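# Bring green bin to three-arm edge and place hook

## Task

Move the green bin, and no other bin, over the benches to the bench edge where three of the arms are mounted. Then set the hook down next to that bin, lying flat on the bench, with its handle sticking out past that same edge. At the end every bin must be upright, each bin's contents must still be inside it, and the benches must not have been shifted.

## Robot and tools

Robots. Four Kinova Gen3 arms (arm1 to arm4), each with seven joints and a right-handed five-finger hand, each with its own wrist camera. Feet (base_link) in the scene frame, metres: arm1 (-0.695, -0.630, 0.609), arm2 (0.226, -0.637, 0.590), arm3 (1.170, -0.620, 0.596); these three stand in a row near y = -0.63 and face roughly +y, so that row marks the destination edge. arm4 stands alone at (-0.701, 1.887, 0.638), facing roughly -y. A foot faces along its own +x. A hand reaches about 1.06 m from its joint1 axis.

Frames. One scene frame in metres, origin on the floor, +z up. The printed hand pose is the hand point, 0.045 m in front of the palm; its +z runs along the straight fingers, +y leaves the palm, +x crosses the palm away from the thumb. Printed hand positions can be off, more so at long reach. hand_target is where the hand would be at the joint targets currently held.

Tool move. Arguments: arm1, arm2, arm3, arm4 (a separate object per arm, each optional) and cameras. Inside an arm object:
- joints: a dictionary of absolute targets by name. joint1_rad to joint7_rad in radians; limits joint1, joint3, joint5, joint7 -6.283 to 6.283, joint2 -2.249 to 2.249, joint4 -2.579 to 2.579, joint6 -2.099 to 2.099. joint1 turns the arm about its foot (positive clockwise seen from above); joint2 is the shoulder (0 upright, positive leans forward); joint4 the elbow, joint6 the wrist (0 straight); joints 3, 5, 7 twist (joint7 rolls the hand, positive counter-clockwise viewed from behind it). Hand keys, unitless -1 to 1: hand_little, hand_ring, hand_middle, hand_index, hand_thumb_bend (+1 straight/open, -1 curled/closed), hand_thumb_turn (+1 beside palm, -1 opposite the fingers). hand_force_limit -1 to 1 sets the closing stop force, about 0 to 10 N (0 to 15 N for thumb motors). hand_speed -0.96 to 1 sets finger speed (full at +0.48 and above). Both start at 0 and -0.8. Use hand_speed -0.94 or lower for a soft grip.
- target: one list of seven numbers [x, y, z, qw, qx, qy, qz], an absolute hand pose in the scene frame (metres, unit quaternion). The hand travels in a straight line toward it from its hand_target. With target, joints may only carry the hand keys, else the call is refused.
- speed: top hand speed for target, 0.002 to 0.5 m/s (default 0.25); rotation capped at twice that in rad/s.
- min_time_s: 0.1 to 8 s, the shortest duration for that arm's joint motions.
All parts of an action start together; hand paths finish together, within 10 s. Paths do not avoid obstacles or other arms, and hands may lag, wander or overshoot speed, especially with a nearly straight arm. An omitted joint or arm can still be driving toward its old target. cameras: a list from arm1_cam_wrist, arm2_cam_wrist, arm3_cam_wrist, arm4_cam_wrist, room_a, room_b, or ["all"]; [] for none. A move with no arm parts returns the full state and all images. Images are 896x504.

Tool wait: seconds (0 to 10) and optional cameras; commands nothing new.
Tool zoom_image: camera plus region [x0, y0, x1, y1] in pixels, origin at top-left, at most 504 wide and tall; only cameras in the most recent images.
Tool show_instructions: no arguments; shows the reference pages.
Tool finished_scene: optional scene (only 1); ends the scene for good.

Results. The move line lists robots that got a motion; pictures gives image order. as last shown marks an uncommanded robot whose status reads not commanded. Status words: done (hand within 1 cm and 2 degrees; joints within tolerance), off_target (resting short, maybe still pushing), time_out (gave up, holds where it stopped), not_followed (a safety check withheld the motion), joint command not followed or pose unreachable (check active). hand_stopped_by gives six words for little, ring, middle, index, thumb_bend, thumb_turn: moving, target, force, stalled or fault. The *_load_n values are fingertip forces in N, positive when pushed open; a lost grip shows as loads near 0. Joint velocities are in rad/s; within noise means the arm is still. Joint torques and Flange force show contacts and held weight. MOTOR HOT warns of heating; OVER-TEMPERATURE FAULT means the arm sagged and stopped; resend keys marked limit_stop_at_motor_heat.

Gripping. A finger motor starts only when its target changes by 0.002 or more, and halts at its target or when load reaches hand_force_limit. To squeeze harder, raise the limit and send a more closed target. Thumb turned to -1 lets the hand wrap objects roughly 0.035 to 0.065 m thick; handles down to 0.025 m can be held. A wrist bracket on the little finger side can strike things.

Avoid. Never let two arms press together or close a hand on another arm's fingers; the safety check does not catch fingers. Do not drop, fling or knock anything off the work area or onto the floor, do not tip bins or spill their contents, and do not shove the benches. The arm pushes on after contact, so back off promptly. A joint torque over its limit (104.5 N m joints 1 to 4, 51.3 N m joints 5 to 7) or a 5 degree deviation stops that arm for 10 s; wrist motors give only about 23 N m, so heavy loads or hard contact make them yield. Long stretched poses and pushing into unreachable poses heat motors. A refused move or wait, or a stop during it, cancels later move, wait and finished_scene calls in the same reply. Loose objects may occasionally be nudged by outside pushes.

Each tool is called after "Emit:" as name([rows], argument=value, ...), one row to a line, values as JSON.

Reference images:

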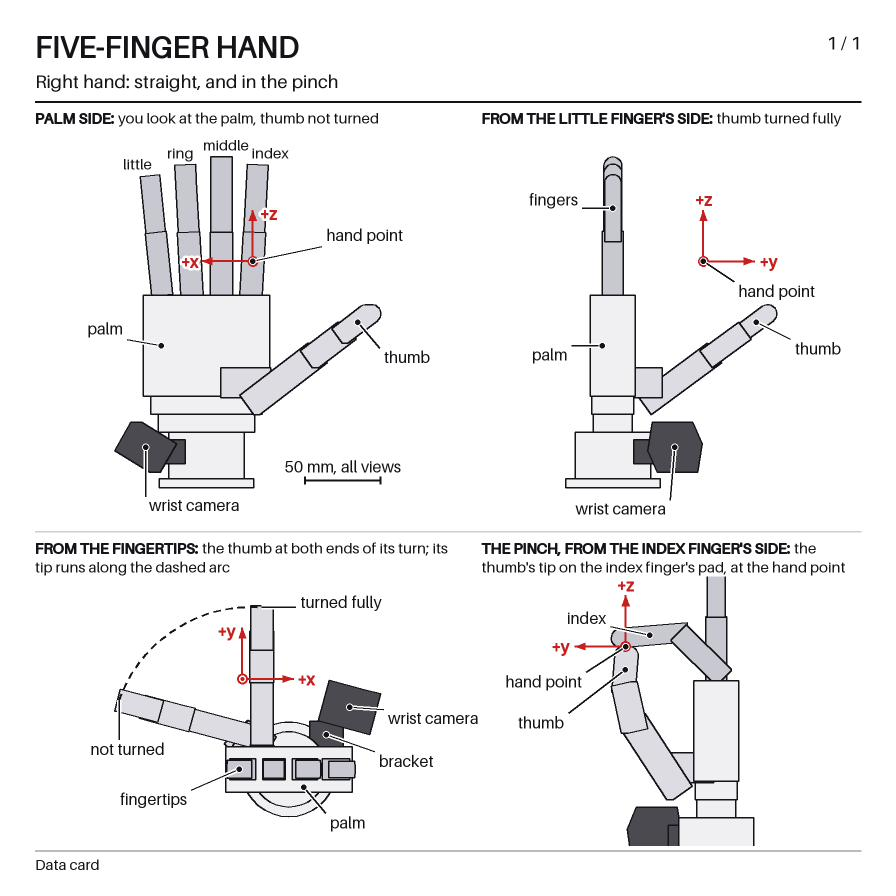

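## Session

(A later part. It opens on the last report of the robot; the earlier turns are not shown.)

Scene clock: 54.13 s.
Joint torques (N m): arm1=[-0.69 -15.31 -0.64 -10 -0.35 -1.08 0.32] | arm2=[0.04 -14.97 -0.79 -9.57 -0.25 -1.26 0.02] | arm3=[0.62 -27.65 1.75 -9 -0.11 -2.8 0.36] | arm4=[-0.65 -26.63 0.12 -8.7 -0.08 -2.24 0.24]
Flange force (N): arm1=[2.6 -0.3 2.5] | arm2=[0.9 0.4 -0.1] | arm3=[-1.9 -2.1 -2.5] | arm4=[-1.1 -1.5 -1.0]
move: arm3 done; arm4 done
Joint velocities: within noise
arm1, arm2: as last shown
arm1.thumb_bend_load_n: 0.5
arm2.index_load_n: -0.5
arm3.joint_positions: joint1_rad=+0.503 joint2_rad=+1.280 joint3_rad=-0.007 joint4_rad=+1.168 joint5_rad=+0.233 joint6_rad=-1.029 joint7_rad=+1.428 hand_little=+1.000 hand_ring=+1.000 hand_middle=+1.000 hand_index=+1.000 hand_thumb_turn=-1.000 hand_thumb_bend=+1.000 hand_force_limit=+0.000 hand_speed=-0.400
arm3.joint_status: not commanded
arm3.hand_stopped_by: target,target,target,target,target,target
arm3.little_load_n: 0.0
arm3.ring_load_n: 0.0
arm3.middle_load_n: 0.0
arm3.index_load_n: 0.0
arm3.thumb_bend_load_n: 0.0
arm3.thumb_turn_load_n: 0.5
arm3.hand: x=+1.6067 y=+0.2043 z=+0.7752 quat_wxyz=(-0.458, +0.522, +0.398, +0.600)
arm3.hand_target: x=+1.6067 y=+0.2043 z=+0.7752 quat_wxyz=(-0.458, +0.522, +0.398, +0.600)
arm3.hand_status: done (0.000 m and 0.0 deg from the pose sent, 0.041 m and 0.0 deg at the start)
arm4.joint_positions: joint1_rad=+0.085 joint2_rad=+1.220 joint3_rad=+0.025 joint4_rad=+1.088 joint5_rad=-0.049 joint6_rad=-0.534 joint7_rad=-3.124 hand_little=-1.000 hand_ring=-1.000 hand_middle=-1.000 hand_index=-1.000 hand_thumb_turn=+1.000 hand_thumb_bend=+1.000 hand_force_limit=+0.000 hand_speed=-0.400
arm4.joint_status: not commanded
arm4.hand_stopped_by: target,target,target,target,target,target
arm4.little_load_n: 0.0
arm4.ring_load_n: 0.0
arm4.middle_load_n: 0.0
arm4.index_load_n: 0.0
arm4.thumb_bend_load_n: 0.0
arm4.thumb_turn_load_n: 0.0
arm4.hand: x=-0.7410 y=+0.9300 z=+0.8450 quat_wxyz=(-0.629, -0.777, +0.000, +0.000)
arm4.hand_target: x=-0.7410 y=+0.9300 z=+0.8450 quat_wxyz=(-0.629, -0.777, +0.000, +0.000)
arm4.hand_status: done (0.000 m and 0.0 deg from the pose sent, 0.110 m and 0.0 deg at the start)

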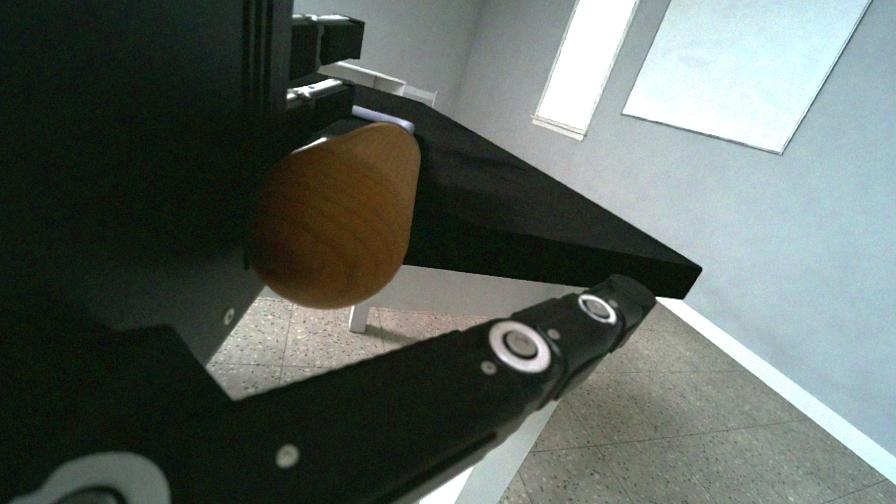

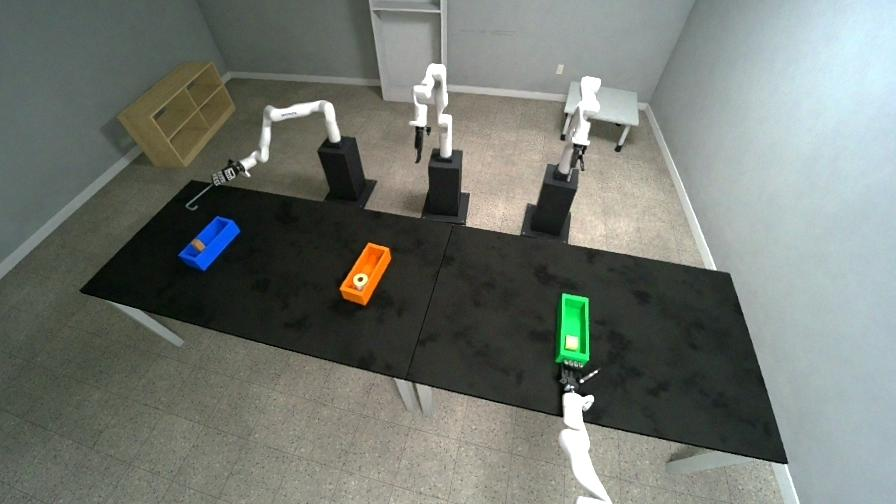

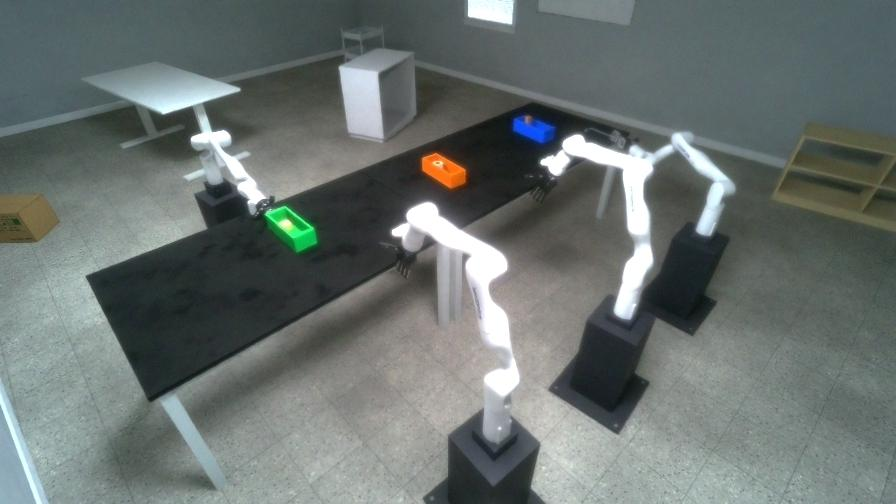

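Emit:
move(arm3={"joints": {"hand_thumb_bend": 0.1, "hand_speed": -0.5, "hand_force_limit": 0.0}}, arm4={"target": [-0.741, 0.895, 0.845, 0.6293, 0.7771, 0, 0], "speed": 0.06}, cameras=["arm3_cam_wrist"])

Emit:
move(arm3={"joints": {"hand_thumb_bend": -1, "hand_speed": -0.85, "hand_force_limit": 0.3}}, cameras=["arm3_cam_wrist", "room_a", "room_b"])

Scene clock: 56.10 s.
Joint torques (N m): arm1=[-0.71 -15.24 -0.53 -10.04 -0.34 -1.12 0.32] | arm2=[-0.02 -14.89 -0.79 -9.61 -0.3 -1.21 0.02] | arm3=[0.63 -27.7 1.7 -9.01 -0.08 -2.75 0.43] | arm4=[-0.55 -27.81 0.19 -9.41 -0.07 -2.29 0.24]
Flange force (N): arm1=[2.8 -0.4 2.4] | arm2=[1.5 0.3 0.0] | arm3=[-2.0 -2.0 -2.5] | arm4=[-0.7 -1.6 -1.2]
move: arm3 done; arm4 done
Joint velocities: within noise
arm1.joint_positions: joint1_rad=+0.000 joint2_rad=+0.300 joint3_rad=+0.000 joint4_rad=+1.200 joint5_rad=+0.000 joint6_rad=+1.200 joint7_rad=-1.570 hand_little=+1.000 hand_ring=+1.000 hand_middle=+1.000 hand_index=+1.000 hand_thumb_turn=+1.000 hand_thumb_bend=+1.000 hand_force_limit=+0.000 hand_speed=-0.800
arm1.joint_status: not commanded
arm1.hand_stopped_by: target,target,target,target,target,target
arm1.little_load_n: 0.0
arm1.ring_load_n: 0.0
arm1.middle_load_n: 0.0
arm1.index_load_n: 0.5
arm1.thumb_bend_load_n: 0.0
arm1.thumb_turn_load_n: 0.0
arm1.hand: x=-0.6890 y=-0.0280 z=+1.0435 quat_wxyz=(-0.162, +0.666, -0.712, -0.151)
arm1.hand_target: x=-0.6890 y=-0.0280 z=+1.0435 quat_wxyz=(-0.162, +0.666, -0.712, -0.151)
arm1.hand_status: not commanded
arm2.joint_positions: joint1_rad=+0.100 joint2_rad=+0.300 joint3_rad=+0.000 joint4_rad=+1.200 joint5_rad=+0.000 joint6_rad=+1.200 joint7_rad=-1.570 hand_little=+1.000 hand_ring=+1.000 hand_middle=+1.000 hand_index=+1.000 hand_thumb_turn=+1.000 hand_thumb_bend=+1.000 hand_force_limit=+0.000 hand_speed=-0.800
arm2.joint_status: not commanded
arm2.hand_stopped_by: target,target,target,target,target,target
arm2.little_load_n: 0.0
arm2.ring_load_n: 0.0
arm2.middle_load_n: 0.0
arm2.index_load_n: 0.0
arm2.thumb_bend_load_n: 0.0
arm2.thumb_turn_load_n: 0.0
arm2.hand: x=+0.1949 y=-0.0324 z=+1.0198 quat_wxyz=(-0.153, +0.689, -0.691, -0.155)
arm2.hand_target: x=+0.1949 y=-0.0324 z=+1.0198 quat_wxyz=(-0.153, +0.689, -0.691, -0.155)
arm2.hand_status: not commanded
arm3.joint_positions: joint1_rad=+0.503 joint2_rad=+1.280 joint3_rad=-0.007 joint4_rad=+1.168 joint5_rad=+0.233 joint6_rad=-1.029 joint7_rad=+1.428 hand_little=+1.000 hand_ring=+1.000 hand_middle=+1.000 hand_index=+1.000 hand_thumb_turn=-1.000 hand_thumb_bend=+0.100 hand_force_limit=+0.000 hand_speed=-0.500
arm3.joint_status: all done
arm3.hand_stopped_by: target,target,target,target,target,target
arm3.little_load_n: 0.0
arm3.ring_load_n: 0.0
arm3.middle_load_n: 0.0
arm3.index_load_n: 0.0
arm3.thumb_bend_load_n: 0.0
arm3.thumb_turn_load_n: 0.0
arm3.hand: x=+1.6067 y=+0.2043 z=+0.7752 quat_wxyz=(-0.458, +0.521, +0.398, +0.600)
arm3.hand_target: x=+1.6067 y=+0.2043 z=+0.7752 quat_wxyz=(-0.458, +0.521, +0.398, +0.600)
arm3.hand_status: not commanded
arm4.joint_positions: joint1_rad=+0.085 joint2_rad=+1.298 joint3_rad=+0.033 joint4_rad=+0.883 joint5_rad=-0.057 joint6_rad=-0.406 joint7_rad=-3.122 hand_little=-1.000 hand_ring=-1.000 hand_middle=-1.000 hand_index=-1.000 hand_thumb_turn=+1.000 hand_thumb_bend=+1.000 hand_force_limit=+0.000 hand_speed=-0.400
arm4.joint_status: not commanded
arm4.hand_stopped_by: target,target,target,target,target,target
arm4.little_load_n: 0.0
arm4.ring_load_n: 0.0
arm4.middle_load_n: 0.0
arm4.index_load_n: 0.0
arm4.thumb_bend_load_n: 0.0
arm4.thumb_turn_load_n: 0.0
arm4.hand: x=-0.7410 y=+0.8950 z=+0.8450 quat_wxyz=(-0.629, -0.777, +0.000, +0.000)
arm4.hand_target: x=-0.7410 y=+0.8950 z=+0.8450 quat_wxyz=(-0.629, -0.777, +0.000, +0.000)
arm4.hand_status: done (0.000 m and 0.0 deg from the pose sent, 0.035 m and 0.0 deg at the start)

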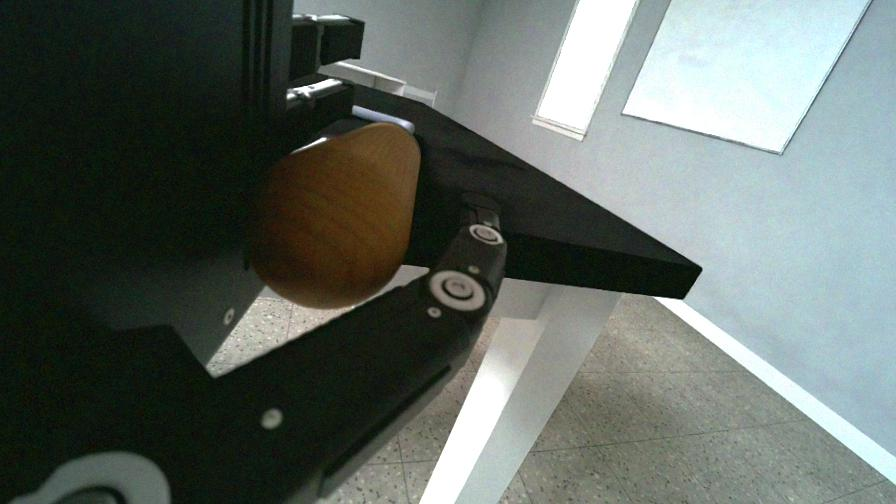

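Scene clock: 60.73 s.
Joint torques (N m): arm1=[-0.66 -15.28 -0.54 -9.99 -0.37 -1.06 0.29] | arm2=[0 -14.94 -0.71 -9.66 -0.28 -1.28 0.05] | arm3=[-0.64 -27.4 1.24 -8.73 0.24 -2.73 0.32] | arm4=[-0.59 -27.81 0.18 -9.39 -0.12 -2.29 0.25]
Flange force (N): arm1=[2.6 -0.3 2.5] | arm2=[1.4 0.5 0.0] | arm3=[-1.8 -0.6 -2.2] | arm4=[-0.9 -1.5 -1.1]
move: arm3 off_target
Joint velocities: within noise
arm1, arm2, arm4: as last shown
arm1.index_load_n: 0.0
arm1.thumb_bend_load_n: -0.5
arm2.index_load_n: -0.5
arm3.joint_positions: joint1_rad=+0.503 joint2_rad=+1.280 joint3_rad=-0.007 joint4_rad=+1.168 joint5_rad=+0.233 joint6_rad=-1.029 joint7_rad=+1.428 hand_little=+1.000 hand_ring=+1.000 hand_middle=+1.000 hand_index=+1.000 hand_thumb_turn=-1.000 hand_thumb_bend=-0.193 hand_force_limit=+0.300 hand_speed=-0.850
arm3.joint_status: hand_thumb_bend off_target (ended at -0.193, target -1.000); the others done
arm3.hand_stopped_by: target,target,target,target,force,target
arm3.little_load_n: 0.0
arm3.ring_load_n: 0.0
arm3.middle_load_n: -0.5
arm3.index_load_n: 0.0
arm3.thumb_bend_load_n: 9.5
arm3.thumb_turn_load_n: 0.5
arm3.hand: x=+1.6067 y=+0.2043 z=+0.7752 quat_wxyz=(-0.458, +0.521, +0.398, +0.600)
arm3.hand_target: x=+1.6067 y=+0.2043 z=+0.7752 quat_wxyz=(-0.458, +0.521, +0.398, +0.600)
arm3.hand_status: not commanded

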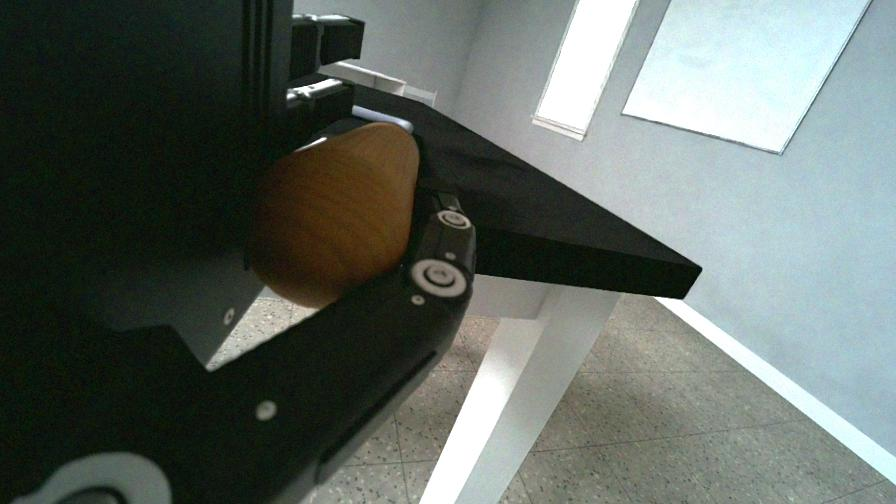

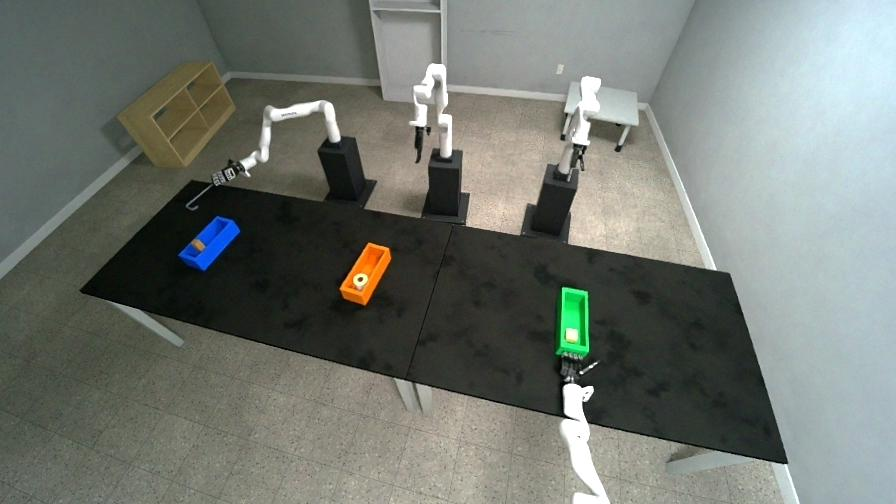

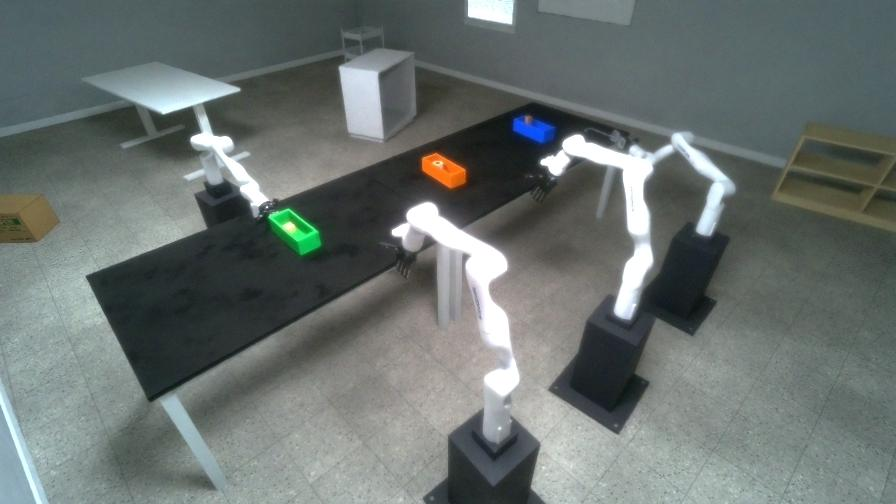

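Emit:
move(arm3={"joints": {"hand_thumb_bend": -0.9, "hand_speed": -0.9, "hand_force_limit": 0.7}})

Emit:
move(arm3={"target": [1.6067, 0.2043, 0.8052, 0.4579, -0.5215, -0.3980, -0.6000], "speed": 0.03}, cameras=["arm3_cam_wrist", "room_a", "room_b", "arm1_cam_wrist"])

Emit:
zoom_image(camera="arm3_cam_wrist", region=[280, 60, 620, 260])

Emit:
zoom_image(camera="room_a", region=[160, 120, 300, 240])

Emit:
zoom_image(camera="room_b", region=[560, 90, 740, 210])

Scene clock: 61.90 s.
Joint torques (N m): arm1=[-0.63 -15.28 -0.64 -10.12 -0.39 -1.09 0.29] | arm2=[0.04 -14.95 -0.7 -9.7 -0.3 -1.24 0.04] | arm3=[-0.7 -27.18 1.2 -8.65 0.29 -2.72 0.31] | arm4=[-0.6 -27.75 0.19 -9.41 -0.09 -2.29 0.24]
Flange force (N): arm1=[3.2 -0.2 2.6] | arm2=[1.7 0.5 0.1] | arm3=[-1.5 -0.6 -2.2] | arm4=[-0.9 -1.5 -1.4]
move: arm3 off_target
Joint velocities: within noise
arm1, arm2, arm4: as last shown
arm1.thumb_bend_load_n: 0.0
arm1.thumb_turn_load_n: -0.5
arm2.index_load_n: 0.0
arm3.joint_positions: joint1_rad=+0.503 joint2_rad=+1.280 joint3_rad=-0.007 joint4_rad=+1.168 joint5_rad=+0.233 joint6_rad=-1.029 joint7_rad=+1.428 hand_little=+1.000 hand_ring=+1.000 hand_middle=+1.000 hand_index=+1.000 hand_thumb_turn=-1.000 hand_thumb_bend=-0.209 hand_force_limit=+0.700 hand_speed=-0.900
arm3.joint_status: hand_thumb_bend off_target (ended at -0.209, target -0.900); the others done
arm3.hand_stopped_by: target,target,target,target,force,target
arm3.little_load_n: 0.0
arm3.ring_load_n: 0.0
arm3.middle_load_n: 0.0
arm3.index_load_n: 0.5
arm3.thumb_bend_load_n: 12.5
arm3.thumb_turn_load_n: 1.5
arm3.hand: x=+1.6067 y=+0.2043 z=+0.7752 quat_wxyz=(-0.458, +0.521, +0.398, +0.600)
arm3.hand_target: x=+1.6067 y=+0.2043 z=+0.7752 quat_wxyz=(-0.458, +0.521, +0.398, +0.600)
arm3.hand_status: not commanded
arm4.little_load_n: -0.5
arm4.thumb_bend_load_n: -0.5
pictures: none

Scene clock: 63.40 s.
Joint torques (N m): arm1=[-0.73 -15.27 -0.62 -9.95 -0.39 -1.13 0.3] | arm2=[0.13 -14.94 -0.83 -9.67 -0.28 -1.28 0.03] | arm3=[-0.12 -29.64 1.45 -10.2 0.08 -3.5 0.51] | arm4=[-0.55 -27.75 0.19 -9.39 -0.09 -2.28 0.22]
Flange force (N): arm1=[2.3 -0.4 2.2] | arm2=[1.5 0.7 0.0] | arm3=[-4.6 -0.9 -2.0] | arm4=[-0.7 -1.5 -1.3]
move: arm3 done
Joint velocities: within noise
arm1, arm2, arm4: as last shown
arm1.thumb_turn_load_n: 0.0
arm3.joint_positions: joint1_rad=+0.503 joint2_rad=+1.222 joint3_rad=-0.006 joint4_rad=+1.194 joint5_rad=+0.237 joint6_rad=-0.997 joint7_rad=+1.419 hand_little=+1.000 hand_ring=+1.000 hand_middle=+1.000 hand_index=+1.000 hand_thumb_turn=-1.000 hand_thumb_bend=-0.209 hand_force_limit=+0.700 hand_speed=-0.900
arm3.joint_status: not commanded
arm3.hand_stopped_by: target,target,target,target,force,target
arm3.little_load_n: 0.0
arm3.ring_load_n: 0.0
arm3.middle_load_n: 0.0
arm3.index_load_n: 0.0
arm3.thumb_bend_load_n: 11.0
arm3.thumb_turn_load_n: 3.0
arm3.hand: x=+1.6067 y=+0.2043 z=+0.8052 quat_wxyz=(-0.458, +0.521, +0.398, +0.600)
arm3.hand_target: x=+1.6067 y=+0.2043 z=+0.8052 quat_wxyz=(-0.458, +0.521, +0.398, +0.600)
arm3.hand_status: done (0.000 m and 0.0 deg from the pose sent, 0.030 m and 0.0 deg at the start)
arm4.little_load_n: 0.0
arm4.thumb_bend_load_n: 0.0
pictures: arm1_cam_wrist, arm3_cam_wrist, room_a, room_b

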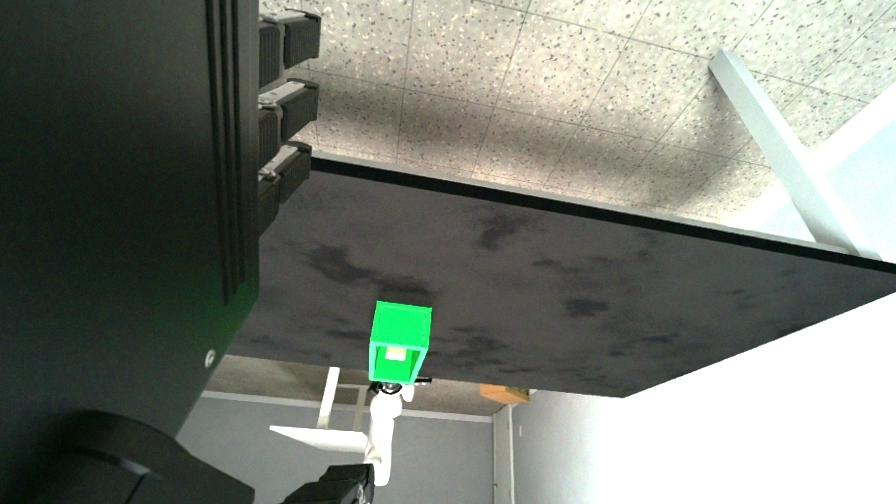

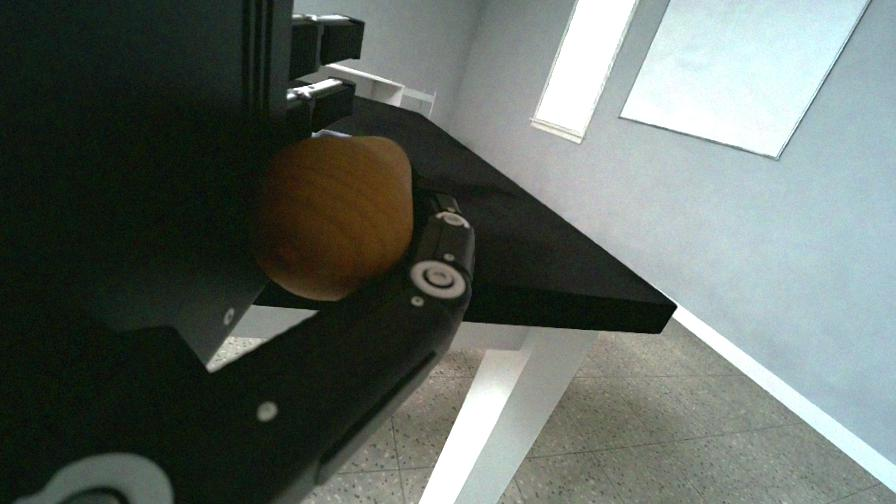

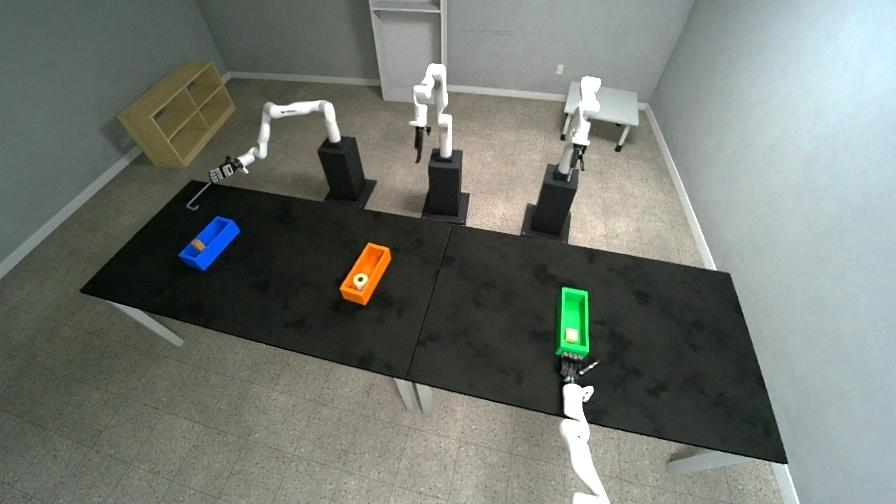

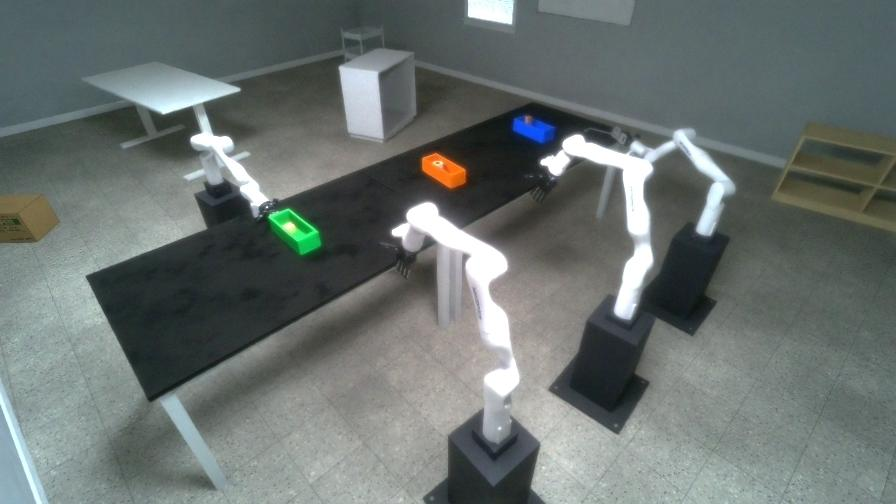

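Scaled by 1.482.

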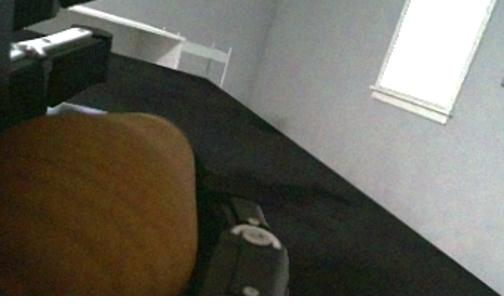

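Scaled by 3.600.

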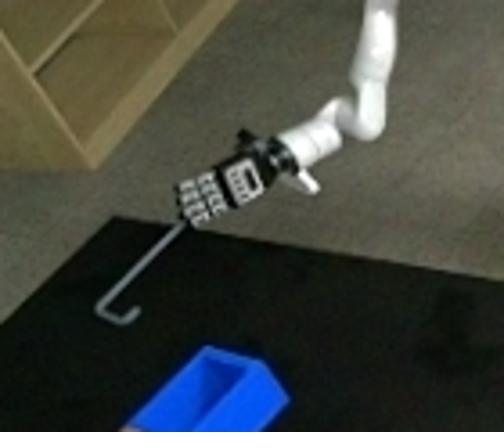

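Scaled by 2.800.

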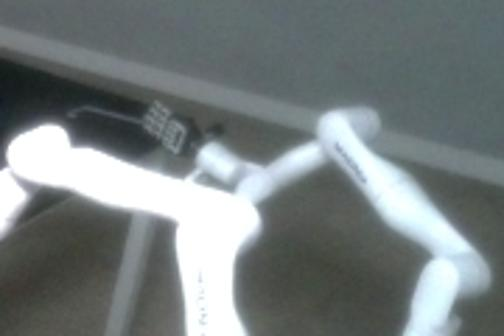

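Emit:
move(arm3={"target": [1.589, 0.2135, 0.959, -0.0080, -0.0080, -0.7071, -0.7071], "speed": 0.1}, cameras=["arm3_cam_wrist", "room_a", "room_b"])

Emit:
zoom_image(camera="room_a", region=[160, 120, 300, 240])

Emit:
zoom_image(camera="room_b", region=[560, 90, 740, 210])

Scene clock: 72.53 s.
Joint torques (N m): arm1=[-0.66 -15.2 -0.62 -10 -0.31 -1.03 0.34] | arm2=[0.1 -14.93 -0.82 -9.63 -0.3 -1.24 0.01] | arm3=[0.14 -31.36 5.3 -10.88 -2.13 -2.54 0.91] | arm4=[-0.57 -27.79 0.17 -9.36 -0.11 -2.3 0.23]
Flange force (N): arm1=[2.9 -0.2 2.5] | arm2=[1.4 0.6 0.0] | arm3=[1.8 -7.1 -0.8] | arm4=[-0.8 -1.5 -0.9]
move: arm3 done
Joint velocities: within noise
arm1, arm2, arm4: as last shown
arm3.joint_positions: joint1_rad=+0.397 joint2_rad=+1.173 joint3_rad=+0.583 joint4_rad=+1.065 joint5_rad=+0.602 joint6_rad=-1.015 joint7_rad=+2.178 hand_little=+1.000 hand_ring=+1.000 hand_middle=+1.000 hand_index=+1.000 hand_thumb_turn=-1.000 hand_thumb_bend=-0.209 hand_force_limit=+0.700 hand_speed=-0.900
arm3.joint_status: not commanded
arm3.hand_stopped_by: target,target,target,target,force,target
arm3.little_load_n: 0.0
arm3.ring_load_n: 0.0
arm3.middle_load_n: 0.0
arm3.index_load_n: 0.0
arm3.thumb_bend_load_n: 6.5
arm3.thumb_turn_load_n: 3.5
arm3.hand: x=+1.5890 y=+0.2135 z=+0.9590 quat_wxyz=(+0.008, +0.008, +0.707, +0.707)
arm3.hand_target: x=+1.5890 y=+0.2135 z=+0.9590 quat_wxyz=(+0.008, +0.008, +0.707, +0.707)
arm3.hand_status: done (0.000 m and 0.0 deg from the pose sent, 0.155 m and 90.2 deg at the start)
arm4.index_load_n: -0.5

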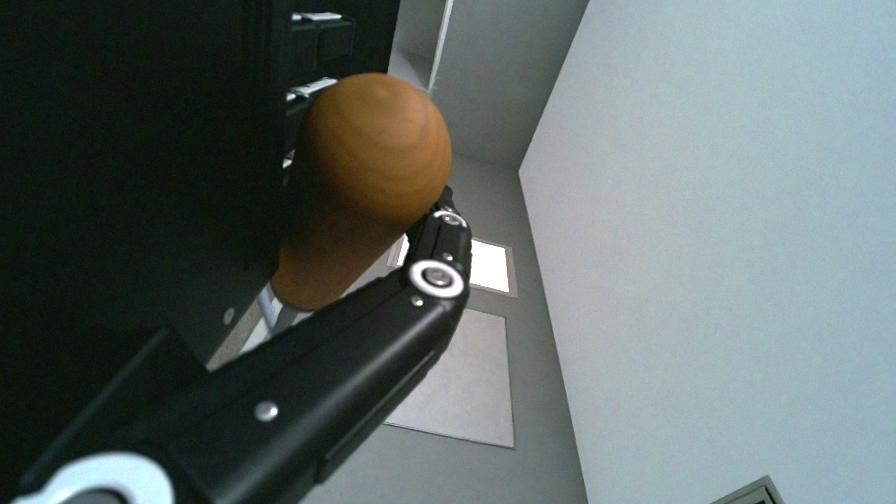

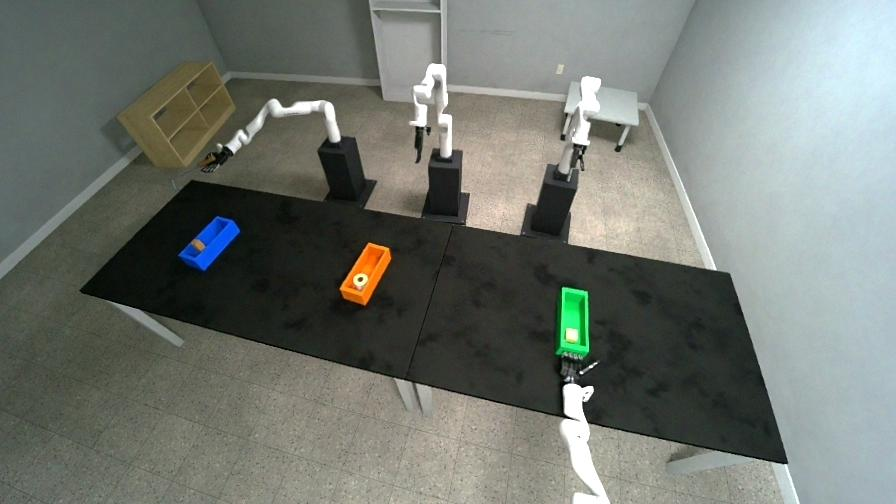

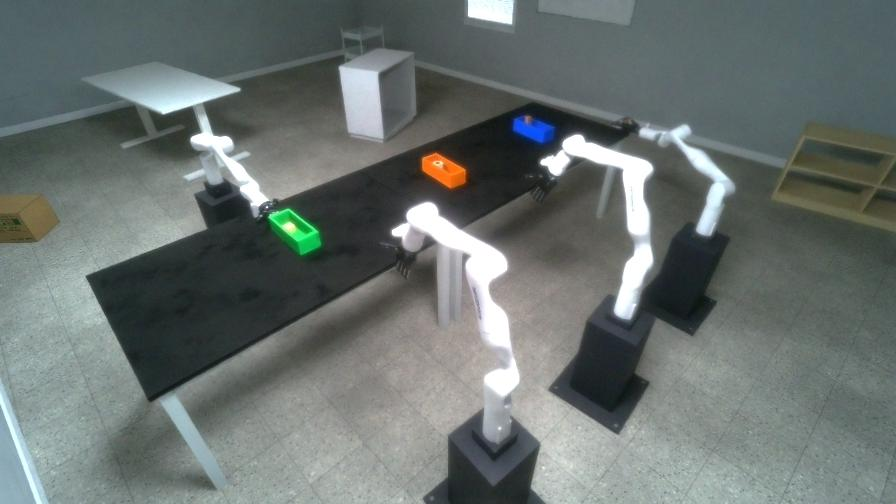

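Scaled by 3.600.

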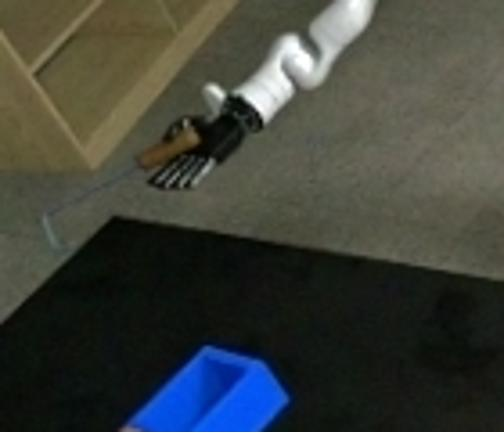

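Scaled by 2.800.

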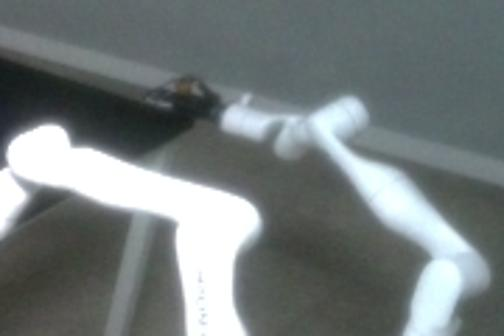

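Emit:
move(arm3={"joints": {"hand_index": -1, "hand_middle": -1, "hand_speed": -0.7, "hand_force_limit": -0.2}}, cameras=["arm3_cam_wrist", "room_a"])

Emit:
zoom_image(camera="room_a", region=[160, 120, 300, 240])

Scene clock: 77.53 s.
Joint torques (N m): arm1=[-0.65 -15.3 -0.59 -9.94 -0.39 -1.16 0.24] | arm2=[-0.01 -14.97 -0.78 -9.61 -0.27 -1.28 0.03] | arm3=[0.25 -31.3 5.44 -10.84 -1.93 -2.44 1.01] | arm4=[-0.58 -27.79 0.21 -9.46 -0.09 -2.27 0.25]
Flange force (N): arm1=[2.1 -0.4 2.2] | arm2=[1.1 0.3 -0.1] | arm3=[2.0 -7.2 -0.9] | arm4=[-0.8 -1.6 -1.7]
move: arm3 off_target
Joint velocities: within noise
arm1, arm2, arm4: as last shown
arm3.joint_positions: joint1_rad=+0.398 joint2_rad=+1.173 joint3_rad=+0.583 joint4_rad=+1.065 joint5_rad=+0.602 joint6_rad=-1.015 joint7_rad=+2.178 hand_little=+1.000 hand_ring=+1.000 hand_middle=-0.241 hand_index=-0.242 hand_thumb_turn=-1.000 hand_thumb_bend=-0.208 hand_force_limit=-0.200 hand_speed=-0.700
arm3.joint_status: hand_middle off_target (ended at -0.241, target -1.000); hand_index off_target (ended at -0.242, target -1.000); the others done
arm3.hand_stopped_by: target,target,force,force,force,target
arm3.little_load_n: 0.0
arm3.ring_load_n: 0.0
arm3.middle_load_n: 6.5
arm3.index_load_n: 6.5
arm3.thumb_bend_load_n: 16.0
arm3.thumb_turn_load_n: 3.5
arm3.hand: x=+1.5890 y=+0.2135 z=+0.9590 quat_wxyz=(+0.008, +0.008, +0.707, +0.707)
arm3.hand_target: x=+1.5890 y=+0.2135 z=+0.9590 quat_wxyz=(+0.008, +0.008, +0.707, +0.707)
arm3.hand_status: not commanded
arm4.index_load_n: 0.0

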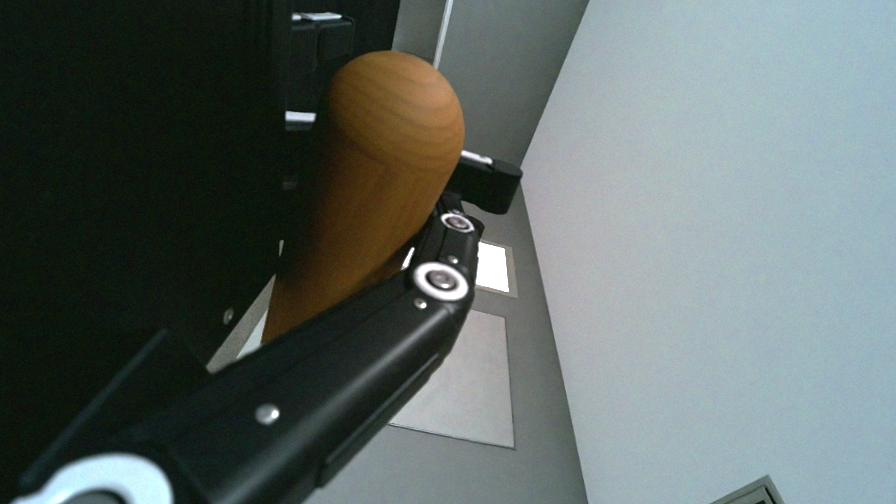

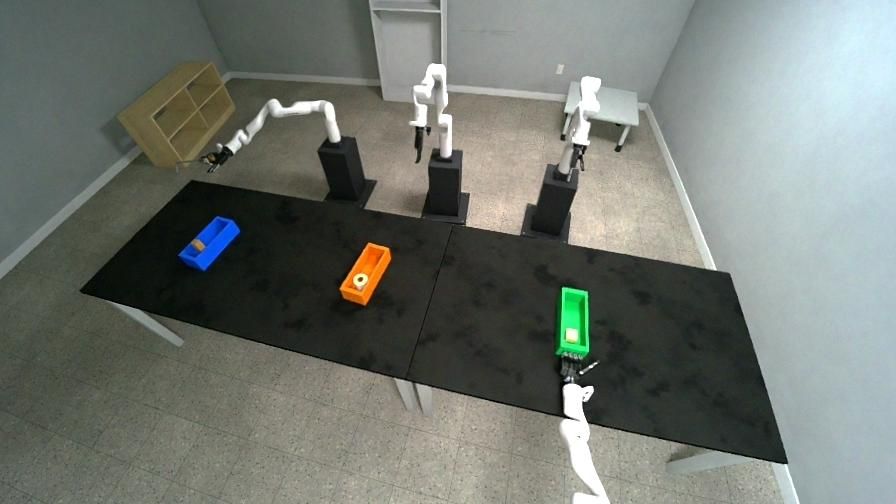

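Scaled by 3.600.

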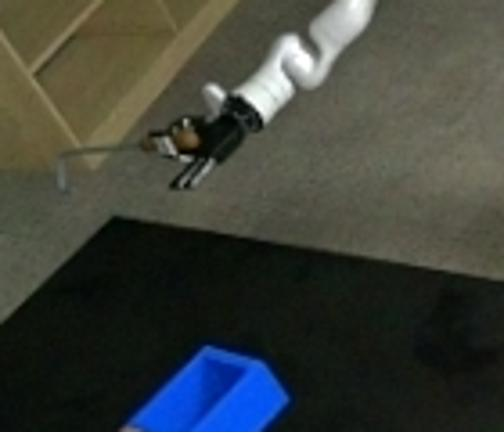

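Emit:
move(arm3={"target": [1.50, 0.15, 1.08, -0.0080, -0.0080, -0.7071, -0.7071], "speed": 0.12}, cameras=["room_a"])

Emit:
move(arm3={"target": [1.20, 0.10, 1.08, 0.2473, 0.2473, -0.6625, -0.6625], "speed": 0.12}, cameras=["arm3_cam_wrist", "room_a"])

Scene clock: 84.30 s.
Joint torques (N m): arm1=[-0.66 -15.33 -0.66 -9.99 -0.42 -1.08 0.29] | arm2=[0.02 -14.91 -0.82 -9.65 -0.29 -1.28 -0.02] | arm3=[0.25 -25.89 5.82 -11.22 -1.86 -2.5 1.07] | arm4=[-0.58 -27.8 0.22 -9.42 -0.1 -2.25 0.25]
Flange force (N): arm1=[2.5 -0.3 2.5] | arm2=[1.4 0.3 -0.1] | arm3=[1.2 -7.6 0.3] | arm4=[-0.9 -1.6 -1.5]
move: arm3 done
Joint velocities: within noise
arm1, arm2, arm4: as last shown
arm3.joint_positions: joint1_rad=+0.214 joint2_rad=+0.801 joint3_rad=+0.631 joint4_rad=+1.475 joint5_rad=+0.679 joint6_rad=-1.013 joint7_rad=+2.214 hand_little=+1.000 hand_ring=+1.000 hand_middle=-0.241 hand_index=-0.242 hand_thumb_turn=-1.000 hand_thumb_bend=-0.208 hand_force_limit=-0.200 hand_speed=-0.700
arm3.joint_status: not commanded
arm3.hand_stopped_by: target,target,force,force,force,target
arm3.little_load_n: 0.0
arm3.ring_load_n: 0.0
arm3.middle_load_n: 6.5
arm3.index_load_n: 6.5
arm3.thumb_bend_load_n: 16.0
arm3.thumb_turn_load_n: 3.5
arm3.hand: x=+1.5000 y=+0.1500 z=+1.0800 quat_wxyz=(+0.008, +0.008, +0.707, +0.707)
arm3.hand_target: x=+1.5000 y=+0.1500 z=+1.0800 quat_wxyz=(+0.008, +0.008, +0.707, +0.707)
arm3.hand_status: done (0.000 m and 0.0 deg from the pose sent, 0.163 m and 0.0 deg at the start)
arm4.thumb_bend_load_n: -0.5

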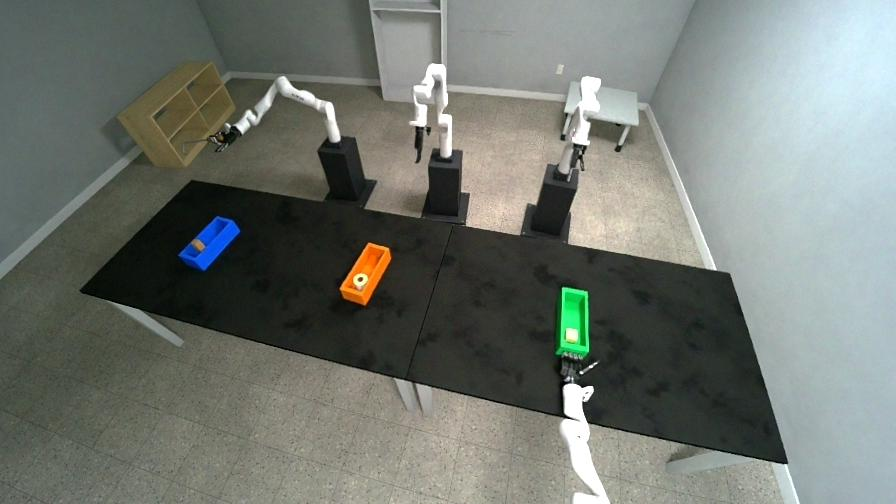

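Scene clock: 87.90 s.
Joint torques (N m): arm1=[-0.49 -15.32 -0.65 -10.01 -0.39 -1.1 0.28] | arm2=[-0.08 -14.92 -0.77 -9.78 -0.31 -1.26 -0.01] | arm3=[0.07 -24.04 3.29 -10.06 -2.58 -2.52 1.05] | arm4=[-0.62 -27.77 0.2 -9.42 -0.11 -2.27 0.24]
Flange force (N): arm1=[2.5 0.0 2.4] | arm2=[2.1 0.2 0.2] | arm3=[1.1 -7.6 1.1] | arm4=[-1.0 -1.6 -1.5]
move: arm3 done
Joint velocities: within noise
arm1, arm2, arm4: as last shown
arm3.joint_positions: joint1_rad=+0.121 joint2_rad=+0.716 joint3_rad=+0.513 joint4_rad=+1.589 joint5_rad=+1.094 joint6_rad=-1.474 joint7_rad=+2.197 hand_little=+1.000 hand_ring=+1.000 hand_middle=-0.241 hand_index=-0.242 hand_thumb_turn=-1.000 hand_thumb_bend=-0.208 hand_force_limit=-0.200 hand_speed=-0.700
arm3.joint_status: not commanded
arm3.hand_stopped_by: target,target,force,force,force,target
arm3.little_load_n: 0.0
arm3.ring_load_n: 0.0
arm3.middle_load_n: 6.5
arm3.index_load_n: 6.0
arm3.thumb_bend_load_n: 16.0
arm3.thumb_turn_load_n: 3.5
arm3.hand: x=+1.2000 y=+0.1000 z=+1.0800 quat_wxyz=(-0.247, -0.247, +0.662, +0.662)
arm3.hand_target: x=+1.2000 y=+0.1000 z=+1.0800 quat_wxyz=(-0.247, -0.247, +0.662, +0.662)
arm3.hand_status: done (0.000 m and 0.0 deg from the pose sent, 0.304 m and 42.2 deg at the start)
arm4.thumb_bend_load_n: 0.0

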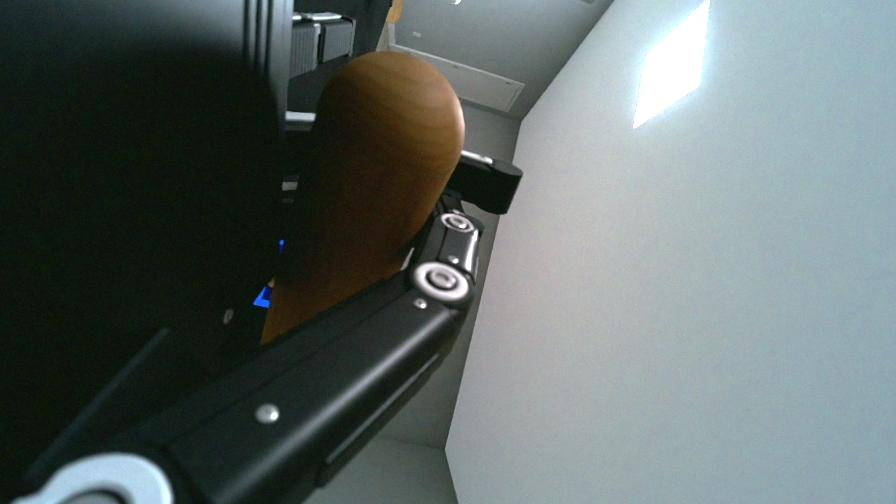

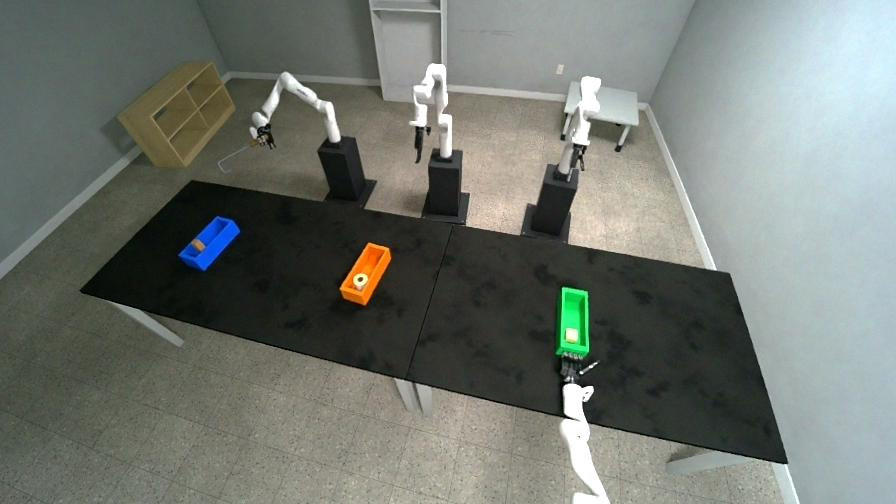

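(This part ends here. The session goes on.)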